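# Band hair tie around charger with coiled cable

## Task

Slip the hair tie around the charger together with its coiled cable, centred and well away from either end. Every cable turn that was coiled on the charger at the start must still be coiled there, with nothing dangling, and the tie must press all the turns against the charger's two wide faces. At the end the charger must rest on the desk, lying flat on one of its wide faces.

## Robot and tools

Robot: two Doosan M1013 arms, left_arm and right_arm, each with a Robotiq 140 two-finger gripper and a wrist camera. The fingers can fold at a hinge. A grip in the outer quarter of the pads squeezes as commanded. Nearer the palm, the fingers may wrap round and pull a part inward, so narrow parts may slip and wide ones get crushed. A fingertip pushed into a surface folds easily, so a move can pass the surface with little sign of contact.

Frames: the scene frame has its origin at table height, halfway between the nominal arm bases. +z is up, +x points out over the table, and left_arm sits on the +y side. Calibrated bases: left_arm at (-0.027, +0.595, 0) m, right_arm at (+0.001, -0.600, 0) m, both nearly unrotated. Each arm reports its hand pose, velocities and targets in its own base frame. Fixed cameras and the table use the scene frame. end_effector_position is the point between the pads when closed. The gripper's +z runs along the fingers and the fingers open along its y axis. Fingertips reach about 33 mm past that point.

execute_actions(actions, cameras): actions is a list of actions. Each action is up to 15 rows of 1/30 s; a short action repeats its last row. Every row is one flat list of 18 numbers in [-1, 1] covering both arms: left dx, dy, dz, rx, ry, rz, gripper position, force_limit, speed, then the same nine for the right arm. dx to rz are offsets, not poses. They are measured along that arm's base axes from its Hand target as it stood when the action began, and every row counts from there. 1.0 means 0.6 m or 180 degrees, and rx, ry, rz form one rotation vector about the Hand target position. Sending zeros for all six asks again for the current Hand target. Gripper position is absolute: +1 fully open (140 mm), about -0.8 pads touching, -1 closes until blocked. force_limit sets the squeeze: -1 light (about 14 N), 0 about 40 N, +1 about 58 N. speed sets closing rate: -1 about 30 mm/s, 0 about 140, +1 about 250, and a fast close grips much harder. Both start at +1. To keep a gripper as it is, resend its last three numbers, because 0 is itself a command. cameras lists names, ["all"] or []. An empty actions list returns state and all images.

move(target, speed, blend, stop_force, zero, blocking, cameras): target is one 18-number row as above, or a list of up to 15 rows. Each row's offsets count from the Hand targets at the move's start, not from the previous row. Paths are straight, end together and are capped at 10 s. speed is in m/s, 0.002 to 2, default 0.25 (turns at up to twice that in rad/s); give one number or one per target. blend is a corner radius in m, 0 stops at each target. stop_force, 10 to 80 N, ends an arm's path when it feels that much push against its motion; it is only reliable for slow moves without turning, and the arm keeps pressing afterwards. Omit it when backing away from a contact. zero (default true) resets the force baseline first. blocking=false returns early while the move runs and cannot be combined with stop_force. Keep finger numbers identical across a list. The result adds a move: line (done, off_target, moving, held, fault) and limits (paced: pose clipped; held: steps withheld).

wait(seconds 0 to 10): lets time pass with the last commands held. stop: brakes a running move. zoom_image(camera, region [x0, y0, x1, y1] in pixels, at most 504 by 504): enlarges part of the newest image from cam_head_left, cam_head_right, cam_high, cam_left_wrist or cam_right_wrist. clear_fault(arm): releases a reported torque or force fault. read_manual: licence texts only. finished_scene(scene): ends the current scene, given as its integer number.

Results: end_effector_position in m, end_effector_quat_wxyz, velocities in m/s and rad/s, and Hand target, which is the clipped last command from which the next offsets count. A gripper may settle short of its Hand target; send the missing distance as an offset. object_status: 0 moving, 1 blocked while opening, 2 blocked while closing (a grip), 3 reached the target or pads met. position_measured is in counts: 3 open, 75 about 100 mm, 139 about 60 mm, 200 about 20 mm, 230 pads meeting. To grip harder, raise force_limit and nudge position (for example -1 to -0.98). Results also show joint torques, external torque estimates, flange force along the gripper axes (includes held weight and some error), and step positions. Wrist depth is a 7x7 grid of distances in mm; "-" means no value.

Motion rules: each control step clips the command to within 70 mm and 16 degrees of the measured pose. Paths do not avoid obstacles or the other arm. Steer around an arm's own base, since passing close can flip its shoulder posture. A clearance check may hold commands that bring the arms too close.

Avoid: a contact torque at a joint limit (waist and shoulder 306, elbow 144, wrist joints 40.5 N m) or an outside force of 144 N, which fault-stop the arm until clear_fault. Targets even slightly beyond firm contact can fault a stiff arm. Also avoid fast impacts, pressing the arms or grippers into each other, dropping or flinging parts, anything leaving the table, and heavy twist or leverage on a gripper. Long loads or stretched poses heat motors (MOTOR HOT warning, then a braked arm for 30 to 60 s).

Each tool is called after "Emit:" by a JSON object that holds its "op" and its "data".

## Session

Emit:
{"op": "execute_actions", "data": {"actions": []}}

Emit:
{"op": "zoom_image", "data": {"camera": "cam_high", "region": [80, 180, 300, 380]}}

Scene clock: 0.00 s.
left_arm: end_effector_position=(+0.6052, -0.3173, +0.3528) position_measured=3 object_status=3 end_effector_quat_wxyz=(-0.245, +0.790, +0.430, +0.362) | right_arm: end_effector_position=(+0.4094, +0.6190, +0.3542) position_measured=3 object_status=3 end_effector_quat_wxyz=(-0.521, +0.137, +0.692, +0.481)
Joint positions: left_arm=[-0.894 0.334 1.565 0.807 1.674 -0.418] | right_arm=[0.475 0.449 1.817 1.474 1.692 -1.251]
Joint velocities: within noise
Joint torques (N m): no reading
External joint torques (N m): no reading
Flange force (N): no reading
Wrist depth (mm): cam_left_wrist=[2459 1976 2305 2258 1925 1908 1401 / 1860 1959 698 696 677 1677 - / 659 640 623 605 593 582 1495 / 605 136 552 548 540 516 126 / - 497 508 496 478 470 111 / - 469 459 451 442 437 417 / - 429 417 418 409 399 394] | cam_right_wrist=[- 4165 - - - 623 586 / 3829 4565 - - 740 671 - / 776 1065 1050 824 794 - - / 620 144 857 863 927 - 136 / - 557 726 931 1019 2968 117 / 438 500 586 715 910 2526 - / 398 432 488 575 694 857 -]
Hand target: left_arm +0.6052, -0.3173, +0.3528; -0.245, +0.790, +0.430, +0.362 | right_arm +0.4094, +0.6190, +0.3542; -0.521, +0.137, +0.692, +0.481
Tool commands: left_gripper/position=+1.0 left_gripper/force_limit=+1.0 left_gripper/speed=+1.0 right_gripper/position=+1.0 right_gripper/force_limit=+1.0 right_gripper/speed=+1.0

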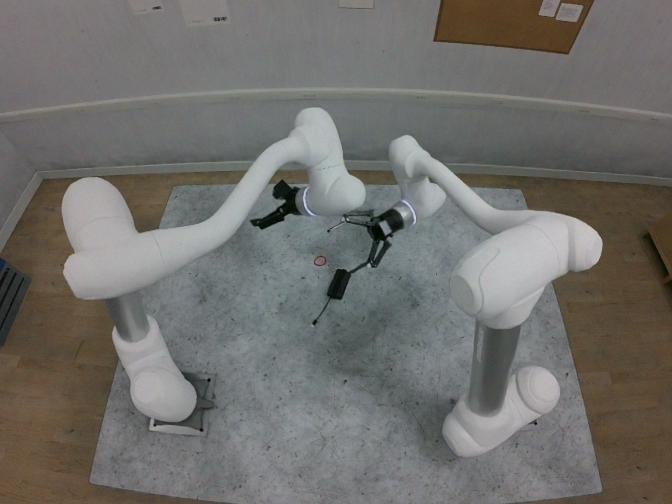

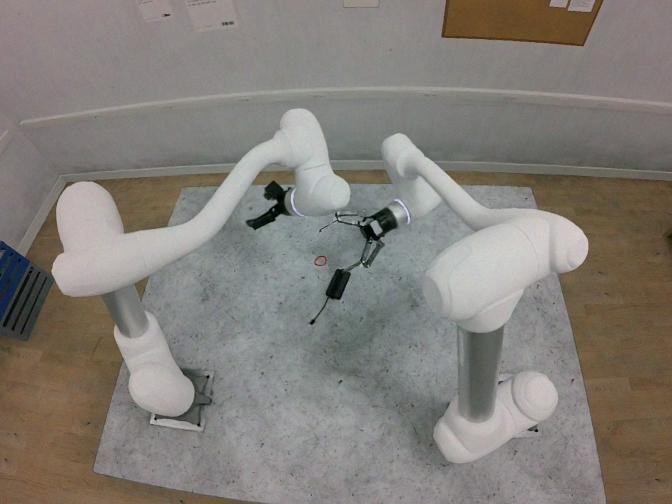

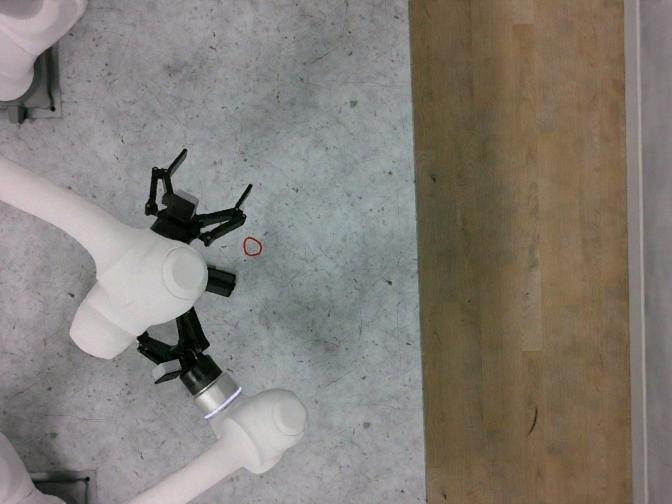

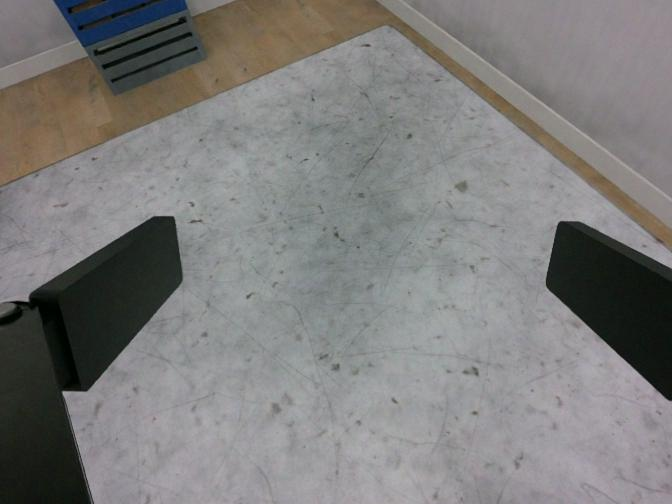

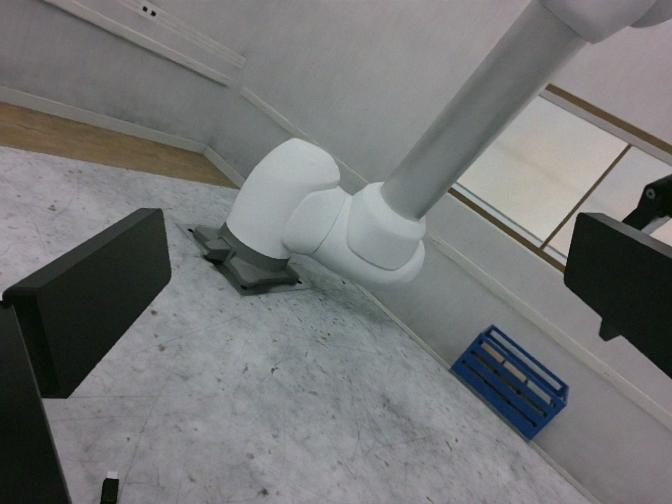

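Scaled by 2.291 from the camera's 672x504 image, which has a finer 960x720 frame.

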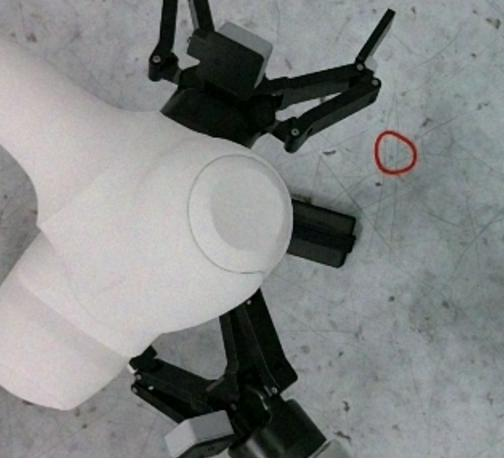

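Emit:
{"op": "move", "data": {"target": [[0,0,0,0,0,0,1,-1,0,0,-0.35,0,0,0,0,1,-1,0],[-0.055,-0.273,-0.12,-0.1679,0.248,-0.2946,1,-1,0,0,-0.432,-0.107,-0.2122,0.6483,-0.1166,1,-1,0]], "cameras": ["cam_high","cam_left_wrist"], "speed": 0.25}}

Scene clock: 25.67 s.
left_arm: end_effector_position=(+0.5722, -0.4811, +0.2808) position_measured=3 object_status=3 end_effector_quat_wxyz=(+0.000, +1.000, +0.000, +0.000) | right_arm: end_effector_position=(+0.4094, +0.3598, +0.2899) position_measured=3 object_status=3 end_effector_quat_wxyz=(+0.707, -0.707, +0.000, +0.000)
Joint positions: left_arm=[-0.746 0.332 1.465 0.001 1.345 0.826] | right_arm=[-0.018 0.18 2.399 1.555 1.581 0.563]
Joint torques (N m): left_arm=[-2.8 -72.04 -41.6 3.72 0.45 0.33] | right_arm=[0.23 -42 -26.57 1.3 1.9 -0.48]
External joint torques (N m): left_arm=[2.78 -3.66 -0.02 0.58 -0.5 -0.33] | right_arm=[-0.26 -3.7 -0.12 0.23 0.44 0.44]
Flange force (N): left_arm=[-2.4 -6.3 -0.5] | right_arm=[-4.3 -8.7 -1.0]
Wrist depth (mm): cam_left_wrist=[362 363 362 360 361 361 358 / 385 386 381 386 383 383 381 / 413 410 412 408 400 405 405 / 431 135 437 432 423 422 130 / - 468 468 465 460 460 111 / - 506 500 500 497 498 501 / - 551 545 542 540 542 535] | cam_right_wrist=[416 416 460 511 3344 724 478 / - 667 - - 1276 711 494 / - 791 1041 1079 1169 704 465 / - 134 - 1141 1084 758 136 / - 119 - - 1060 761 117 / - - - 4565 1037 702 486 / 3543 - 5161 - - 694 487]
Hand target: left_arm +0.5722, -0.4811, +0.2808; +0.000, +1.000, +0.000, +0.000 | right_arm +0.4094, +0.3598, +0.2900; +0.707, -0.707, +0.000, +0.000
Off the commanded pose: left_arm 0.000 m, 0 deg | right_arm 0.000 m, 0 deg.
move: done
Images, in order (width x height): cam_high 672x504, cam_left_wrist 672x504.

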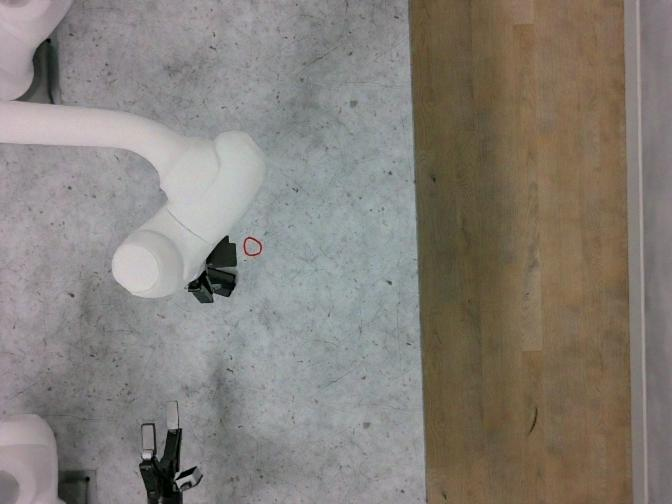

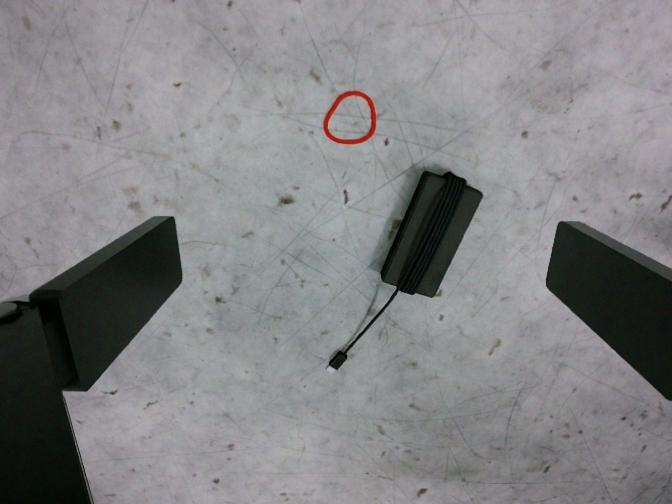

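Emit:
{"op": "move", "data": {"target": [[0.0547,-0.0407,-0.3,0,0,0,-0.5,-1,0,0,0,0,0,0,0,-1,-1,0],[0.0547,-0.0407,-0.385,0,0,0,-0.5,-1,0,0,0,0,0,0,0,-1,-1,0]], "cameras": ["cam_left_wrist"], "speed": 0.15}}

Scene clock: 41.77 s.
left_arm: end_effector_position=(+0.6050, -0.5055, +0.0499) position_measured=192 object_status=3 end_effector_quat_wxyz=(+0.000, +1.000, +0.000, +0.000) | right_arm: end_effector_position=(+0.4094, +0.3598, +0.2899) position_measured=233 object_status=3 end_effector_quat_wxyz=(+0.707, -0.707, +0.000, +0.000)
Joint positions: left_arm=[-0.74 0.538 1.604 0.001 1 0.831] | right_arm=[-0.018 0.18 2.399 1.555 1.581 0.563]
Joint torques (N m): left_arm=[-2.87 -85.45 -35.93 3.15 0.42 0.37] | right_arm=[0.47 -42.34 -26.53 1.35 1.93 -0.48]
External joint torques (N m): left_arm=[2.54 -3.6 0.41 0.51 -0.45 -0.37] | right_arm=[-0.39 -3.44 -0.15 0.19 0.47 0.43]
Flange force (N): left_arm=[-2.9 -6.0 -2.2] | right_arm=[-3.9 -8.2 -1.4]
Wrist depth (mm): cam_left_wrist=[162 162 162 162 161 158 159 / 174 171 171 171 169 170 169 / 183 182 182 179 181 180 178 / - 195 191 191 137 190 191 / 206 - 94 203 - - 202 / - - - 223 - - - / - - - 243 - - -] | cam_right_wrist=[- - 559 3543 3165 719 472 / - 628 - - 1099 709 470 / - 717 957 166 1199 713 465 / - 836 - 109 1125 663 465 / - - 78 78 89 80 425 / - - - - - 75 - / - - - - - - -]
Hand target: left_arm +0.6050, -0.5055, +0.0498; +0.000, +1.000, +0.000, +0.000 | right_arm +0.4094, +0.3598, +0.2900; +0.707, -0.707, +0.000, +0.000
Off the commanded pose: left_arm 0.000 m, 0 deg | right_arm 0.000 m, 0 deg.
move: done
Images, in order (width x height): cam_left_wrist 672x504.

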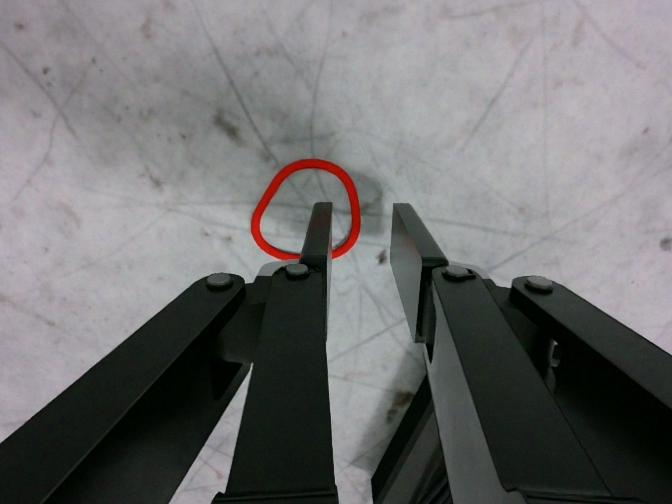

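Emit:
{"op": "move", "data": {"target": [0,0,-0.025,0,0,0,-0.5,-1,-1,0,0,0,0,0,0,-1,-1,0], "speed": 0.01, "stop_force": 10}}

Emit:
{"op": "move", "data": {"target": [[0,0,0,0,0,0,-1,-1,-1,0,0,0,0,0,0,-1,-1,0],[0,0,0.12,0,0,0,-1,-1,-1,0,0,0,0,0,0,-1,-1,0]], "cameras": ["cam_left_wrist"], "speed": 0.06}}

Scene clock: 50.30 s.
left_arm: end_effector_position=(+0.6050, -0.5055, +0.0348) position_measured=192 object_status=3 end_effector_quat_wxyz=(+0.000, +1.000, +0.000, +0.000) | right_arm: end_effector_position=(+0.4094, +0.3598, +0.2900) position_measured=233 object_status=3 end_effector_quat_wxyz=(+0.707, -0.707, +0.000, +0.000)
Joint positions: left_arm=[-0.74 0.552 1.614 0.001 0.977 0.831] | right_arm=[-0.018 0.18 2.399 1.555 1.581 0.563]
Joint torques (N m): left_arm=[-2.91 -85.77 -35.32 3.15 0.48 0.35] | right_arm=[0.39 -42.43 -26.62 1.35 1.91 -0.48]
External joint torques (N m): left_arm=[2.94 -3.83 0.46 0.46 -0.51 -0.35] | right_arm=[-0.47 -2.87 0.01 0.2 0.48 0.43]
Flange force (N): left_arm=[-2.9 -6.7 -2.4] | right_arm=[-3.5 -6.9 -1.6]
Wrist depth (mm): cam_left_wrist=[151 148 146 149 147 146 146 / 157 157 155 157 156 157 155 / 168 166 165 166 165 166 164 / 180 179 176 175 136 176 176 / 189 - 94 190 - - 185 / - - - 205 - - - / - - - 221 - - -] | cam_right_wrist=[- 4396 575 - 2860 726 470 / - 598 669 - 1199 709 492 / - 713 973 - 1164 715 467 / - - - 109 1120 659 464 / - - 78 78 89 80 426 / - - - - - 75 - / - - - - - - -]
Hand target: left_arm +0.6050, -0.5055, +0.0348; +0.000, +1.000, +0.000, +0.000 | right_arm +0.4094, +0.3598, +0.2900; +0.707, -0.707, +0.000, +0.000
Off the commanded pose: left_arm 0.000 m, 0 deg | right_arm 0.000 m, 0 deg.
move: done

Scene clock: 52.77 s.
left_arm: end_effector_position=(+0.6050, -0.5055, +0.1067) position_measured=225 object_status=2 end_effector_quat_wxyz=(+0.000, +1.000, +0.000, +0.000) | right_arm: end_effector_position=(+0.4094, +0.3598, +0.2900) position_measured=233 object_status=3 end_effector_quat_wxyz=(+0.707, -0.707, +0.000, +0.000)
Joint positions: left_arm=[-0.74 0.492 1.562 0.001 1.088 0.831] | right_arm=[-0.018 0.18 2.399 1.555 1.581 0.563]
Joint torques (N m): left_arm=[-2.85 -83.12 -37.14 3.36 0.48 0.32] | right_arm=[0.77 -42.53 -26.61 1.34 1.9 -0.5]
External joint torques (N m): left_arm=[2.84 -3.73 -0.51 0.53 -0.53 -0.32] | right_arm=[-0.82 -2.76 0.03 0.22 0.49 0.45]
Flange force (N): left_arm=[-1.4 -5.3 -2.4] | right_arm=[-3.4 -6.7 -2.4]
Wrist depth (mm): cam_left_wrist=[212 211 211 211 210 209 208 / 225 225 223 223 222 222 221 / 238 238 238 235 238 235 235 / 257 255 251 248 248 251 250 / 275 265 - - - 95 268 / - - - - - - - / - - - - - - -] | cam_right_wrist=[- 591 - - 2860 711 497 / 3543 621 - - 3491 715 467 / - 740 993 3829 1224 709 466 / - 789 - 109 1141 652 467 / 3892 - 78 78 89 80 422 / - - - - - 75 - / - - - - - - -]
Hand target: left_arm +0.6050, -0.5055, +0.1068; +0.000, +1.000, +0.000, +0.000 | right_arm +0.4094, +0.3598, +0.2900; +0.707, -0.707, +0.000, +0.000
Off the commanded pose: left_arm 0.000 m, 0 deg | right_arm 0.000 m, 0 deg.
move: done
Images, in order (width x height): cam_left_wrist 672x504.

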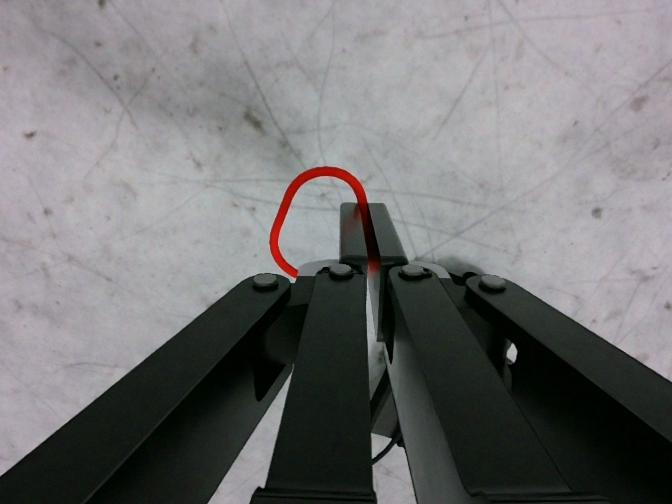

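Emit:
{"op": "move", "data": {"target": [[0,0,0.22,0,0,0,-1,-1,-1,0,0,0,0,0,0,-1,-1,0],[-0.274,-0.1007,0.355,-0.5,0,0,-1,-1,-1,0.001,0.1,0.005,0,0,0,-1,-1,0],[-0.274,-0.1007,0.355,-0.5,0,0,-1,-1,-1,0.001,0.2837,0.005,0,0,0,-1,-1,0]], "cameras": ["cam_right_wrist","cam_left_wrist"], "speed": 0.2}}

Emit:
{"op": "zoom_image", "data": {"camera": "cam_right_wrist", "region": [250, 80, 500, 300]}}

Scene clock: 65.73 s.
left_arm: end_effector_position=(+0.4406, -0.5659, +0.3198) position_measured=225 object_status=2 end_effector_quat_wxyz=(+0.707, +0.707, +0.000, +0.000) | right_arm: end_effector_position=(+0.4100, +0.5300, +0.2930) position_measured=233 object_status=3 end_effector_quat_wxyz=(+0.707, -0.707, +0.000, +0.000)
Joint positions: left_arm=[-0.556 0.238 2.224 -2.021 1.232 2.541] | right_arm=[0.373 0.23 2.318 1.884 1.367 0.562]
Joint torques (N m): left_arm=[-2.93 -47.65 -25.34 -2.89 2.8 0.38] | right_arm=[-2.14 -48.91 -28.65 0.54 1.95 -0.46]
External joint torques (N m): left_arm=[2.9 -2.07 0.23 0.22 -0.48 -0.33] | right_arm=[2.16 -3.53 0.15 0.16 0.45 0.41]
Flange force (N): left_arm=[0.7 4.4 -6.3] | right_arm=[-5.6 -6.9 2.1]
Wrist depth (mm): cam_left_wrist=[430 603 2191 456 454 - - / 436 613 832 471 500 3689 2573 / 437 623 845 265 4611 581 - / 440 623 934 - 3353 636 - / 439 545 - - - 95 685 / - - - - - - - / - - - - - - -] | cam_right_wrist=[- - - - 3083 728 479 / - - - 389 2826 715 479 / - - - 204 957 711 472 / 860 749 684 113 578 656 470 / - 74 78 78 89 80 429 / - - - - - 75 - / - - - - - - -]
Hand target: left_arm +0.4406, -0.5659, +0.3198; +0.707, +0.707, +0.000, +0.000 | right_arm +0.4100, +0.5300, +0.2930; +0.707, -0.707, +0.000, +0.000
Off the commanded pose: left_arm 0.000 m, 0 deg | right_arm 0.000 m, 0 deg.
move: done
Images, in order (width x height): cam_left_wrist 672x504, cam_right_wrist 672x504.

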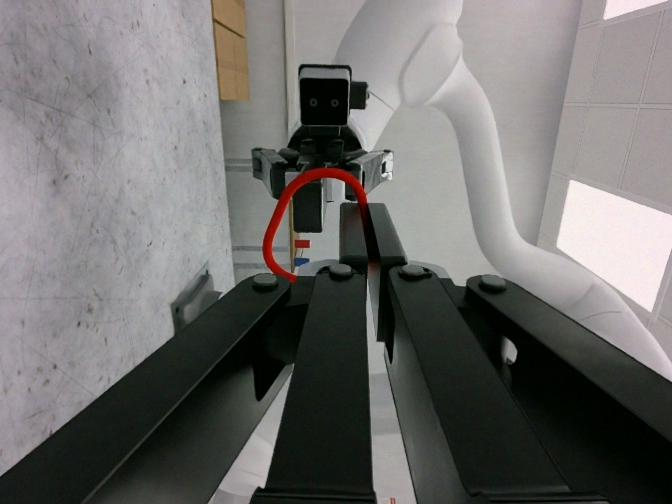

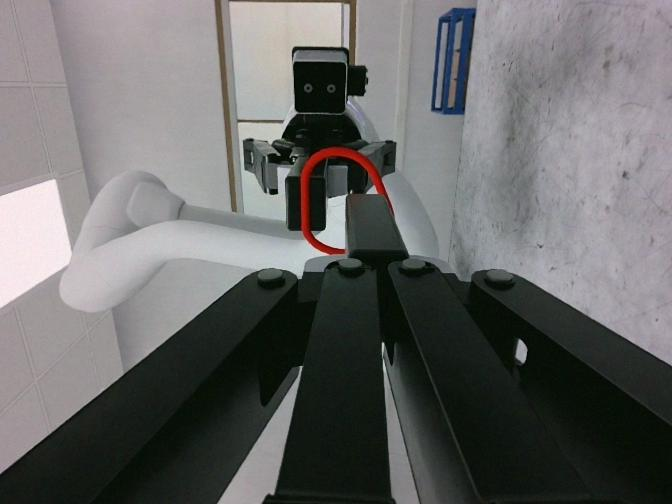

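Scaled by 2.016 from the camera's 672x504 image, which has a finer 960x720 frame.

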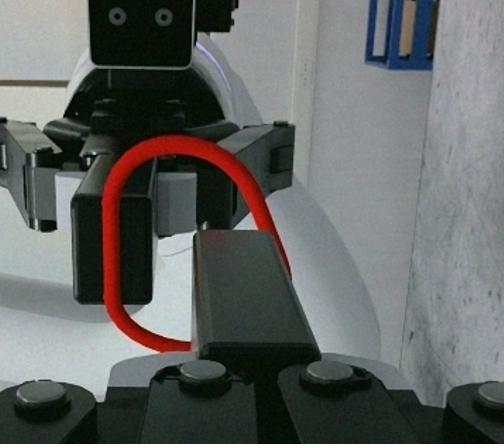

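Emit:
{"op": "move", "data": {"target": [[0,0,0,0,0,0,-1,-1,-1,-0.005,0,0.004,0,0,0,-1,-1,0],[0,0,0,0,0,0,-1,-1,-1,-0.005,0.09,0.004,0,0,0,-1,-1,-1]], "cameras": ["cam_right_wrist","cam_left_wrist","cam_high"], "speed": 0.06}}

Emit:
{"op": "zoom_image", "data": {"camera": "cam_right_wrist", "region": [250, 80, 500, 300]}}

Emit:
{"op": "zoom_image", "data": {"camera": "cam_high", "region": [100, 250, 220, 400]}}

Scene clock: 92.17 s.
left_arm: end_effector_position=(+0.4406, -0.5659, +0.3198) position_measured=225 object_status=2 end_effector_quat_wxyz=(+0.707, +0.707, +0.000, +0.000) | right_arm: end_effector_position=(+0.4070, +0.5840, +0.2954) position_measured=233 object_status=3 end_effector_quat_wxyz=(+0.707, -0.707, +0.000, +0.000)
Joint positions: left_arm=[-0.556 0.238 2.224 -2.021 1.232 2.541] | right_arm=[0.481 0.255 2.275 1.974 1.303 0.558]
Joint torques (N m): left_arm=[-2.9 -47.46 -25.22 -2.86 2.75 0.42] | right_arm=[0.41 -53.12 -29.12 0.31 1.98 -0.5]
External joint torques (N m): left_arm=[2.95 -2.21 0.34 0.21 -0.44 -0.37] | right_arm=[-0.42 -2.92 -0.23 0.14 0.43 0.45]
Flange force (N): left_arm=[0.4 4.6 -6.6] | right_arm=[-2.0 -5.7 -2.7]
Wrist depth (mm): cam_left_wrist=[431 608 2837 2802 402 - - / 453 615 903 424 448 3162 2459 / 432 611 845 234 3458 545 2951 / 438 618 848 150 - 605 2380 / 438 545 - - - 95 657 / - - - - - - - / - - - - - - -] | cam_right_wrist=[- - - - 2826 728 476 / - - 3344 333 4024 728 477 / - 842 293 166 494 724 473 / 771 692 628 120 509 671 475 / - 74 78 78 89 80 430 / - - - - - 75 - / - - - - - - -]
Hand target: left_arm +0.4406, -0.5659, +0.3198; +0.707, +0.707, +0.000, +0.000 | right_arm +0.4070, +0.5840, +0.2954; +0.707, -0.707, +0.000, +0.000
Off the commanded pose: left_arm 0.000 m, 0 deg | right_arm 0.000 m, 0 deg.
move: done
Images, in order (width x height): cam_high 672x504, cam_left_wrist 672x504, cam_right_wrist 672x504.

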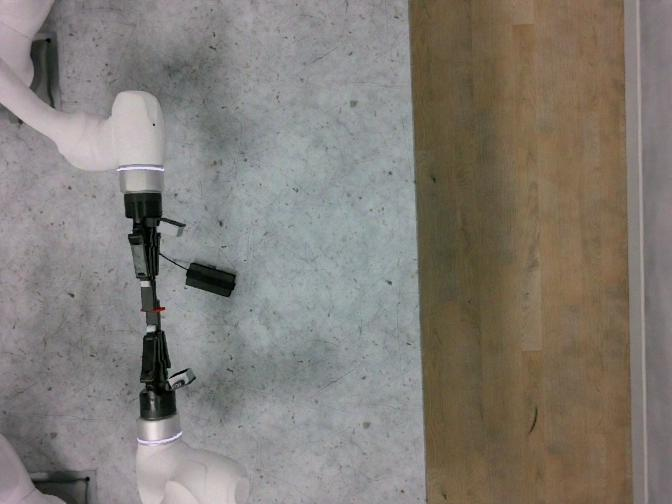

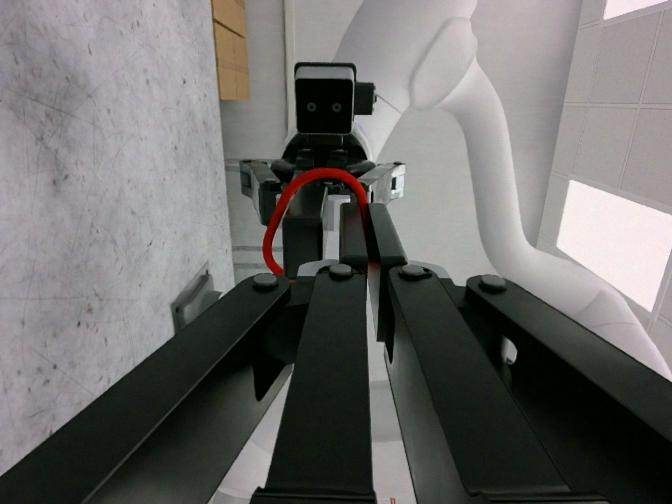

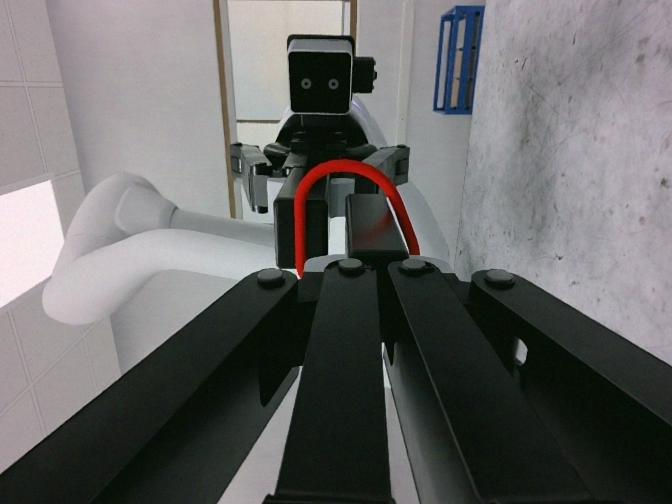

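Scaled by 2.016 from the camera's 672x504 image, which has a finer 960x720 frame.

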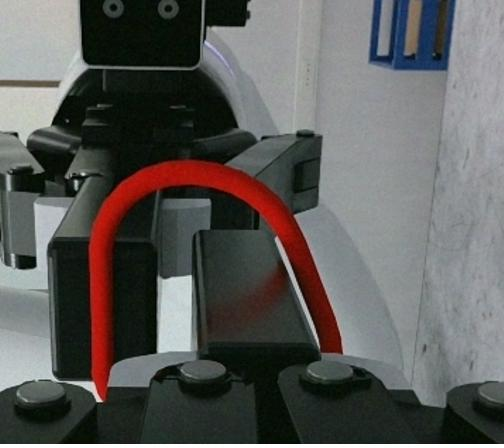

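Scaled by 3.360 from the camera's 672x504 image, which has a finer 960x720 frame.

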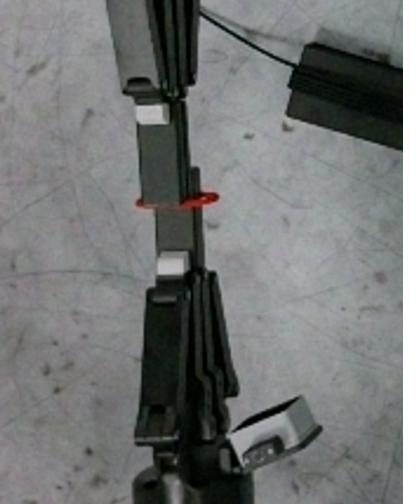

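Emit:
{"op": "move", "data": {"target": [[0,0,0,0,0,0,-1,-1,-1,0,-0.008,-0.013,0,0,0,-1,-1,-1],[0,0,0,0,0,0,-1,-1,-1,0,-0.008,-0.013,0,0,0,-0.6,-1,-1],[0,0,0,0,0,0,-1,-1,-1,0,-0.008,-0.031,0,0,0,-0.6,-1,-1],[0,0,0,0,0,0,-1,-1,-1,0,-0.008,-0.031,0,0,0,-0.4,-1,-1]], "cameras": ["cam_right_wrist"], "speed": 0.03}}

Emit:
{"op": "move", "data": {"target": [[0,0,0,0,0,0,-0.72,-1,-1,0,0,0,0,0,0,-0.4,-1,-1]], "cameras": ["cam_right_wrist","cam_left_wrist"]}}

Scene clock: 103.03 s.
left_arm: end_effector_position=(+0.4406, -0.5659, +0.3198) position_measured=225 object_status=2 end_effector_quat_wxyz=(+0.707, +0.707, +0.000, +0.000) | right_arm: end_effector_position=(+0.4070, +0.5792, +0.2768) position_measured=179 object_status=0 end_effector_quat_wxyz=(+0.707, -0.707, +0.000, +0.000)
Joint positions: left_arm=[-0.556 0.238 2.224 -2.021 1.232 2.541] | right_arm=[0.472 0.284 2.289 1.976 1.324 0.518]
Joint torques (N m): left_arm=[-2.74 -49.68 -27 -3.5 3.62 0.36] | right_arm=[0.54 -52.31 -26.25 -0.29 1.12 -0.53]
External joint torques (N m): left_arm=[2.83 -0.03 1.91 0.83 -1.32 -0.31] | right_arm=[-0.59 -5.63 -1.69 0.73 1.36 0.48]
Flange force (N): left_arm=[0.5 1.4 -6.3] | right_arm=[-2.4 -10.4 -3.2]
Wrist depth (mm): cam_left_wrist=[428 610 2459 414 417 - - / 432 618 922 431 484 3353 - / 437 616 276 291 3458 548 - / 438 573 175 137 - 610 - / 437 542 - - - 95 608 / - - - - - - - / - - - - - - -] | cam_right_wrist=[- - - - 3297 686 454 / - - - 396 2968 678 448 / 2931 799 181 233 993 678 446 / 786 667 158 488 126 623 446 / - 80 78 816 - 79 84 / - - - - - - 72 / - - - - - - -]
Hand target: left_arm +0.4406, -0.5659, +0.3198; +0.707, +0.707, +0.000, +0.000 | right_arm +0.4070, +0.5792, +0.2768; +0.707, -0.707, +0.000, +0.000
Off the commanded pose: left_arm 0.000 m, 0 deg | right_arm 0.000 m, 0 deg.
move: done
Images, in order (width x height): cam_right_wrist 672x504.

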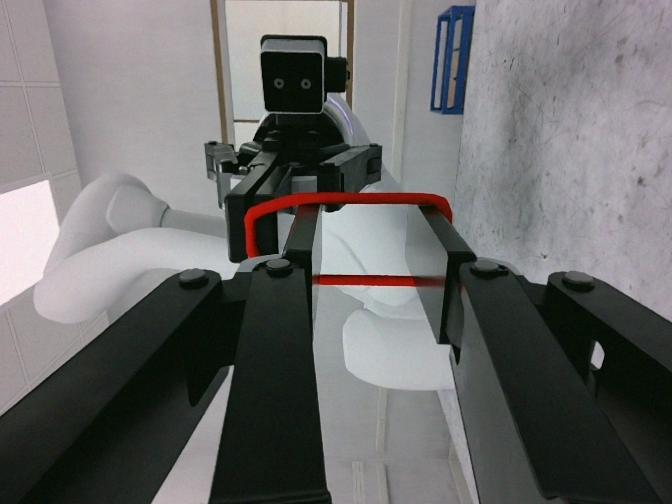

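Scene clock: 103.53 s.
left_arm: end_effector_position=(+0.4406, -0.5659, +0.3198) position_measured=219 object_status=3 end_effector_quat_wxyz=(+0.707, +0.707, +0.000, +0.000) | right_arm: end_effector_position=(+0.4070, +0.5792, +0.2767) position_measured=179 object_status=3 end_effector_quat_wxyz=(+0.707, -0.707, +0.000, +0.000)
Joint positions: left_arm=[-0.556 0.238 2.224 -2.021 1.232 2.541] | right_arm=[0.472 0.284 2.289 1.976 1.324 0.518]
Joint torques (N m): left_arm=[-3.2 -47.24 -25.41 -2.85 2.79 0.41] | right_arm=[0.38 -54.46 -27.91 0.31 1.98 -0.46]
External joint torques (N m): left_arm=[3.25 -2.52 0.16 0.16 -0.48 -0.36] | right_arm=[-0.38 -3.02 0.11 0.1 0.48 0.41]
Flange force (N): left_arm=[0.6 5.2 -7.0] | right_arm=[-2.5 -5.8 -3.0]
Wrist depth (mm): cam_left_wrist=[434 606 2635 407 415 - - / 432 611 907 428 472 - 2991 / 433 622 260 291 - 531 3162 / 437 582 176 - 106 605 2213 / 438 - 90 - - 94 611 / - - - - - - - / - - - - - - -] | cam_right_wrist=[- - - - 3005 692 450 / - - 358 423 2760 684 449 / - 913 179 231 973 682 443 / 776 671 158 494 131 626 443 / - 80 78 827 - 79 84 / - - - - - - 72 / - - - - - - -]
Hand target: left_arm +0.4406, -0.5659, +0.3198; +0.707, +0.707, +0.000, +0.000 | right_arm +0.4070, +0.5792, +0.2768; +0.707, -0.707, +0.000, +0.000
Off the commanded pose: left_arm 0.000 m, 0 deg | right_arm 0.000 m, 0 deg.
move: done
Images, in order (width x height): cam_left_wrist 672x504, cam_right_wrist 672x504.

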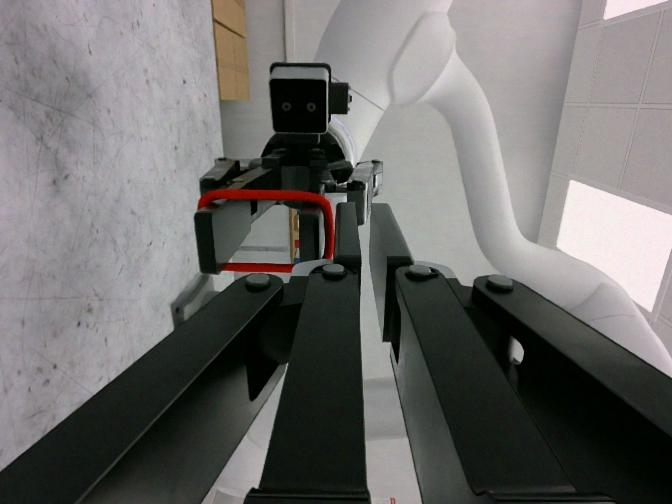

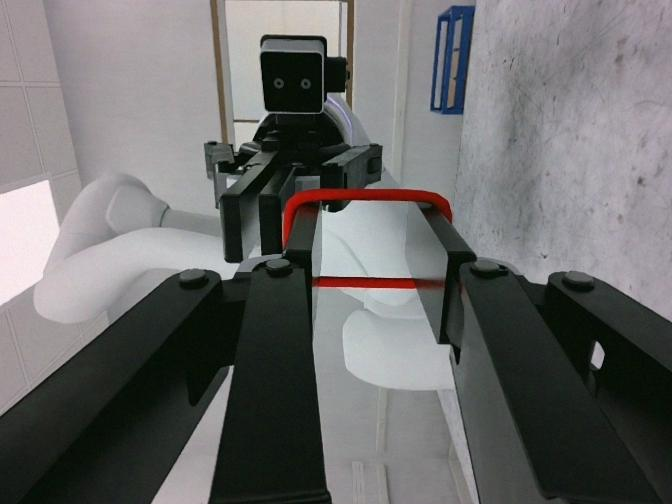

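Emit:
{"op": "move", "data": {"target": [[0,0,0,0,0,0,-0.72,-1,-1,0,-0.1,0,0,0,0,-0.4,-1,-1],[0,0.15,0,0,0,0,-0.72,-1,-1,0,-0.333,0,0,0,0,-0.4,-1,-1],[0.034,0.0273,-0.233,0.4953,-0.0794,-0.0794,0.3,-1,0,0,-0.333,0,0,-0.5,0,-0.34,-1,-1]], "cameras": ["cam_right_wrist","cam_left_wrist"], "speed": 0.14}}

Scene clock: 119.10 s.
left_arm: end_effector_position=(+0.4610, -0.5495, +0.1800) position_measured=91 object_status=0 end_effector_quat_wxyz=(+0.000, +0.987, -0.159, +0.000) | right_arm: end_effector_position=(+0.4070, +0.3794, +0.2768) position_measured=172 object_status=3 end_effector_quat_wxyz=(+0.500, -0.500, -0.500, -0.500)
Joint positions: left_arm=[-0.921 0.337 1.648 0 1.157 0.968] | right_arm=[0.03 0.205 2.407 1.596 1.555 -1.041]
Joint torques (N m): left_arm=[-2.99 -70.29 -38.94 3.5 0.42 0.3] | right_arm=[0.23 -44.11 -25.67 1.21 1.99 -0.43]
External joint torques (N m): left_arm=[3.05 -2.93 0.21 0.49 -0.46 -0.3] | right_arm=[-0.28 -3.03 0.13 0.17 0.46 0.43]
Flange force (N): left_arm=[-2.1 -5.8 -0.9] | right_arm=[7.3 -3.7 -1.3]
Wrist depth (mm): cam_left_wrist=[278 276 276 270 272 273 273 / 294 293 290 270 288 289 288 / 311 312 310 287 307 307 306 / 333 325 167 328 328 148 326 / - - 354 353 352 115 85 / - - 383 379 381 - - / - - 413 413 411 - -] | cam_right_wrist=[- 3491 848 336 334 - - / 3543 924 - 329 - - - / 4396 946 1032 332 1243 3491 2895 / 935 942 108 356 137 938 854 / - 89 78 615 - 79 84 / - 71 - 480 - - 71 / - - - 406 - - -]
Hand target: left_arm +0.4610, -0.5495, +0.1800; +0.000, +0.987, -0.159, +0.000 | right_arm +0.4070, +0.3794, +0.2768; +0.500, -0.500, -0.500, -0.500
Off the commanded pose: left_arm 0.000 m, 0 deg | right_arm 0.000 m, 0 deg.
move: done
Images, in order (width x height): cam_left_wrist 672x504, cam_right_wrist 672x504.

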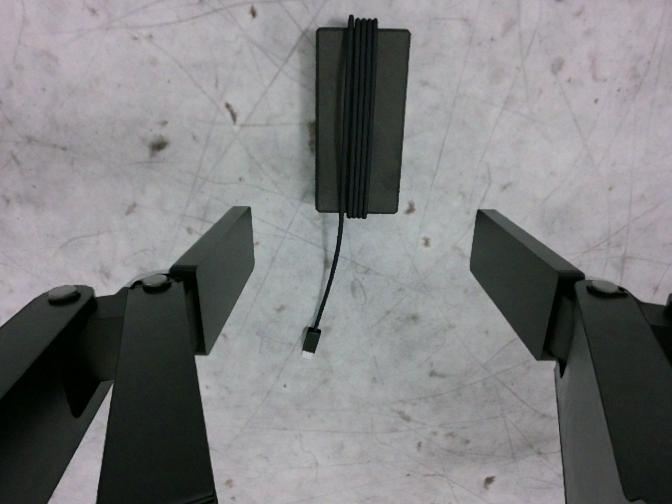

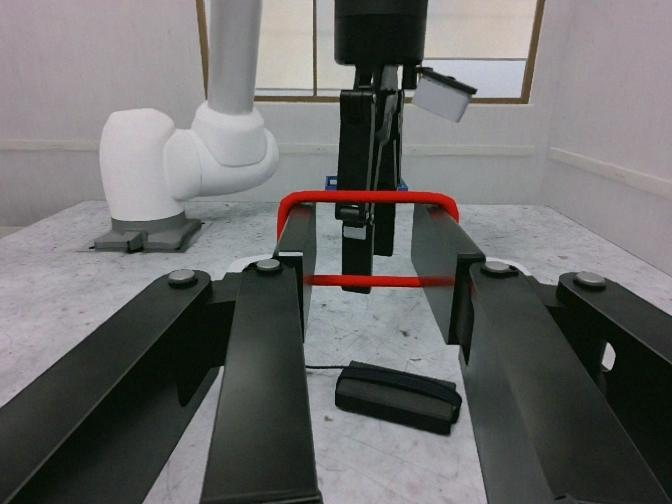

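Emit:
{"op": "move", "data": {"target": [[-0.0233,0.0035,-0.18,0,0,-0.006,0.3,-1,0,0,0,0,0,0,0,-0.34,-1,-1],[-0.0233,0.0035,-0.234,0,0,-0.006,0.3,-1,0,0,0,0,0,0,0,-0.34,-1,-1]], "cameras": ["cam_left_wrist"], "speed": 0.1}}

Scene clock: 131.87 s.
left_arm: end_effector_position=(+0.4470, -0.5474, +0.0397) position_measured=91 object_status=3 end_effector_quat_wxyz=(+0.000, +0.986, -0.168, +0.000) | right_arm: end_effector_position=(+0.4070, +0.3794, +0.2768) position_measured=172 object_status=3 end_effector_quat_wxyz=(+0.500, -0.500, -0.500, -0.500)
Joint positions: left_arm=[-0.935 0.439 1.789 0 0.914 0.973] | right_arm=[0.03 0.205 2.407 1.596 1.555 -1.041]
Joint torques (N m): left_arm=[-2.86 -74.33 -33.85 2.97 0.34 0.31] | right_arm=[0.45 -43.84 -25.63 1.17 2.02 -0.45]
External joint torques (N m): left_arm=[2.96 -3.81 0.14 0.51 -0.39 -0.31] | right_arm=[-0.46 -2.99 0.1 0.2 0.42 0.45]
Flange force (N): left_arm=[-2.7 -6.0 -3.1] | right_arm=[7.3 -3.5 -1.7]
Wrist depth (mm): cam_left_wrist=[153 153 152 126 128 152 151 / 162 162 160 135 136 162 160 / 173 170 172 141 146 170 169 / 187 - 167 153 156 136 181 / - - 194 196 199 116 85 / - - 213 211 210 209 - / - - 230 229 229 - -] | cam_right_wrist=[- - 848 321 341 403 - / 4316 927 957 346 377 - - / 3892 938 1019 363 388 4845 - / 910 935 108 387 137 961 845 / - 89 78 414 - 79 84 / - 71 - 458 - - 71 / - - - 405 - - -]
Hand target: left_arm +0.4470, -0.5474, +0.0396; +0.000, +0.986, -0.168, +0.000 | right_arm +0.4070, +0.3794, +0.2768; +0.500, -0.500, -0.500, -0.500
Off the commanded pose: left_arm 0.000 m, 0 deg | right_arm 0.000 m, 0 deg.
move: done
Images, in order (width x height): cam_left_wrist 672x504.

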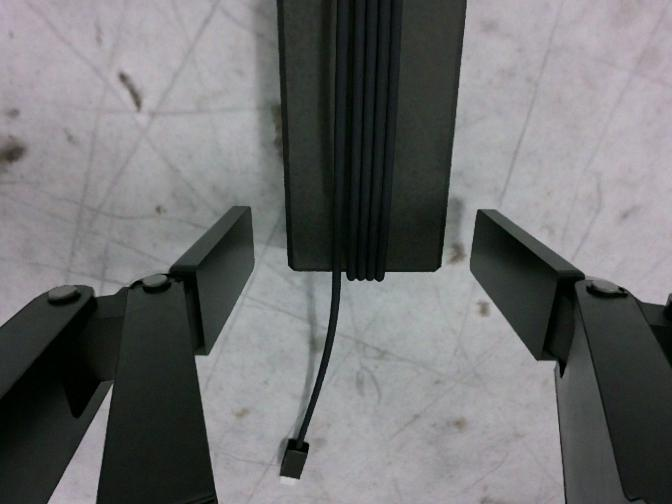

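Emit:
{"op": "move", "data": {"target": [[0,0,0,0,0,0,-1,0,-1,0,0,0,0,0,0,-0.34,-1,-1],[0,0,0.06,0,0,0,-1,0,-1,0,0,0,0,0,0,-0.34,-1,-1],[0,0,0.4,0,0,0,-1,0,-1,0,0,0,0,0,0,-0.34,-1,-1]], "cameras": ["cam_left_wrist","cam_right_wrist"], "speed": 0.08}}

Scene clock: 140.93 s.
left_arm: end_effector_position=(+0.4470, -0.5474, +0.2796) position_measured=141 object_status=2 end_effector_quat_wxyz=(+0.000, +0.986, -0.168, +0.000) | right_arm: end_effector_position=(+0.4070, +0.3794, +0.2768) position_measured=172 object_status=3 end_effector_quat_wxyz=(+0.500, -0.500, -0.500, -0.500)
Joint positions: left_arm=[-0.935 0.268 1.552 0 1.321 0.973] | right_arm=[0.03 0.205 2.407 1.596 1.555 -1.041]
Joint torques (N m): left_arm=[-3.2 -67.75 -42.84 3.82 0.3 0.36] | right_arm=[0.67 -43.81 -25.64 1.17 1.99 -0.43]
External joint torques (N m): left_arm=[2.98 -0.86 1.8 0.41 -0.35 -0.36] | right_arm=[-0.72 -2.99 0.11 0.2 0.45 0.43]
Flange force (N): left_arm=[-2.3 -5.8 2.7] | right_arm=[7.2 -3.5 -2.3]
Wrist depth (mm): cam_left_wrist=[360 363 360 121 129 360 356 / 384 382 384 134 137 378 379 / 410 406 405 136 146 401 404 / 440 433 122 155 150 425 430 / - - 116 462 463 84 - / - - 504 500 506 - - / - - - 537 541 - -] | cam_right_wrist=[- - 920 330 415 - - / - 839 977 354 4655 - - / - 920 1032 367 367 1349 2698 / 924 924 108 870 137 957 913 / - 89 78 620 - 79 84 / - 71 - 499 - - 71 / - - - 407 - - -]
Hand target: left_arm +0.4470, -0.5474, +0.2796; +0.000, +0.986, -0.168, +0.000 | right_arm +0.4070, +0.3794, +0.2768; +0.500, -0.500, -0.500, -0.500
Off the commanded pose: left_arm 0.000 m, 0 deg | right_arm 0.000 m, 0 deg.
move: done
Images, in order (width x height): cam_left_wrist 672x504, cam_right_wrist 672x504.

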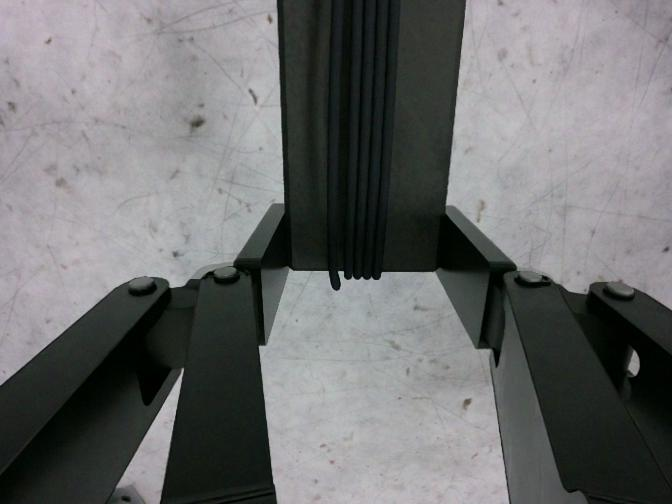

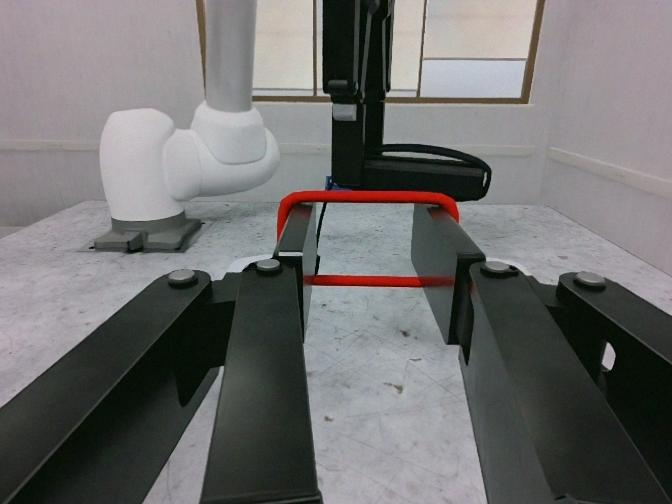

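Emit:
{"op": "move", "data": {"target": [-0.0115,0.0457,0.034,0,0,-0.393,-1,0,-1,0,0,0,0,0,0,-0.34,-1,-1], "cameras": ["cam_left_wrist","cam_right_wrist","cam_high"], "speed": 0.15}}

Emit:
{"op": "zoom_image", "data": {"camera": "cam_right_wrist", "region": [260, 80, 480, 245]}}

Emit:
{"op": "zoom_image", "data": {"camera": "cam_high", "region": [100, 240, 240, 400]}}

Scene clock: 149.90 s.
left_arm: end_effector_position=(+0.4401, -0.5200, +0.3000) position_measured=141 object_status=2 end_effector_quat_wxyz=(+0.000, +0.707, -0.708, +0.000) | right_arm: end_effector_position=(+0.4070, +0.3794, +0.2768) position_measured=172 object_status=3 end_effector_quat_wxyz=(+0.500, -0.500, -0.500, -0.500)
Joint positions: left_arm=[-0.919 0.22 1.576 0 1.345 2.223] | right_arm=[0.03 0.205 2.407 1.596 1.555 -1.041]
Joint torques (N m): left_arm=[-3.09 -63.36 -43.3 3.61 0.34 0.43] | right_arm=[0.39 -43.6 -25.62 1.19 1.98 -0.46]
External joint torques (N m): left_arm=[3.05 -0.7 2.06 0.59 -0.39 -0.43] | right_arm=[-0.28 -3.83 0.01 0.18 0.47 0.46]
Flange force (N): left_arm=[-6.4 0.4 3.3] | right_arm=[9.1 -4.4 -1.4]
Wrist depth (mm): cam_left_wrist=[380 381 381 126 127 388 377 / 404 403 402 135 139 398 396 / 429 426 429 136 146 422 424 / 462 451 122 153 150 448 454 / - - 116 486 483 84 - / - - 524 527 526 - - / - - - 565 565 - -] | cam_right_wrist=[- - 883 385 389 3652 3044 / - 997 985 - - 3597 3543 / - 931 1028 316 1372 3044 2826 / 938 920 108 507 137 961 866 / - 89 78 620 - 79 84 / - 71 - 500 - - 71 / - - - 406 - - -]
Hand target: left_arm +0.4401, -0.5200, +0.3000; +0.000, +0.707, -0.708, +0.000 | right_arm +0.4070, +0.3794, +0.2768; +0.500, -0.500, -0.500, -0.500
Off the commanded pose: left_arm 0.000 m, 0 deg | right_arm 0.000 m, 0 deg.
move: done
Images, in order (width x height): cam_high 672x504, cam_left_wrist 672x504, cam_right_wrist 672x504.

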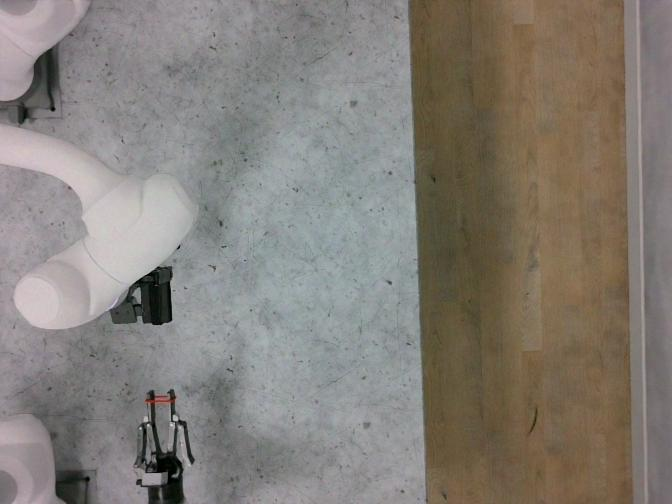

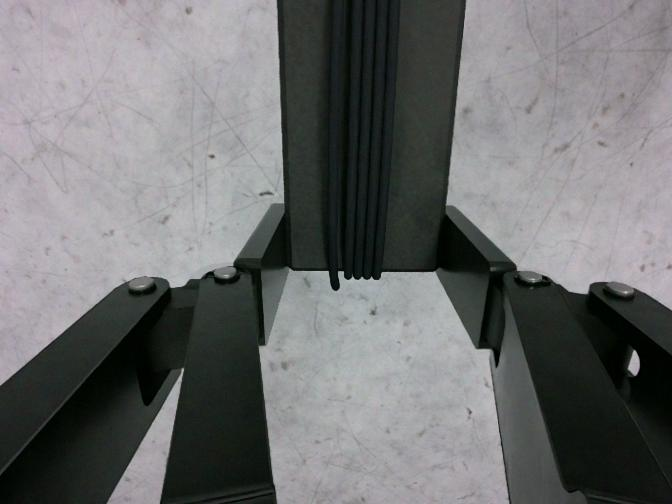

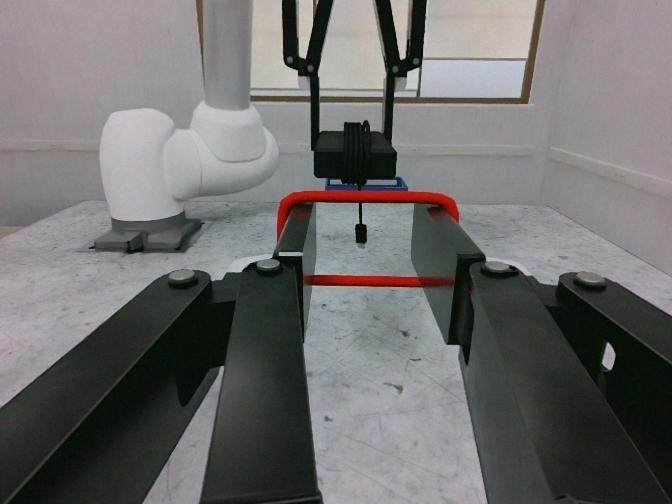

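Scaled by 2.291 from the camera's 672x504 image, which has a finer 960x720 frame.

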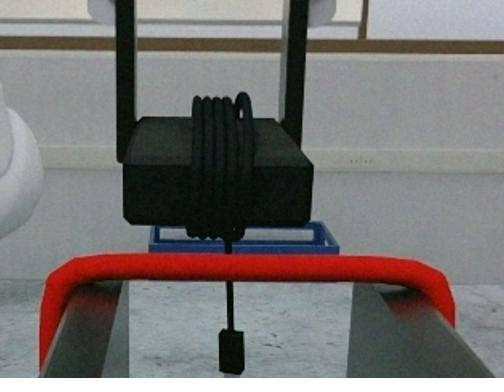

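Scaled by 3.150 from the camera's 672x504 image, which has a finer 960x720 frame.

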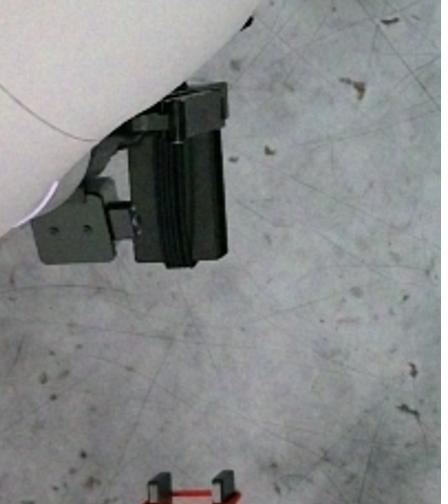

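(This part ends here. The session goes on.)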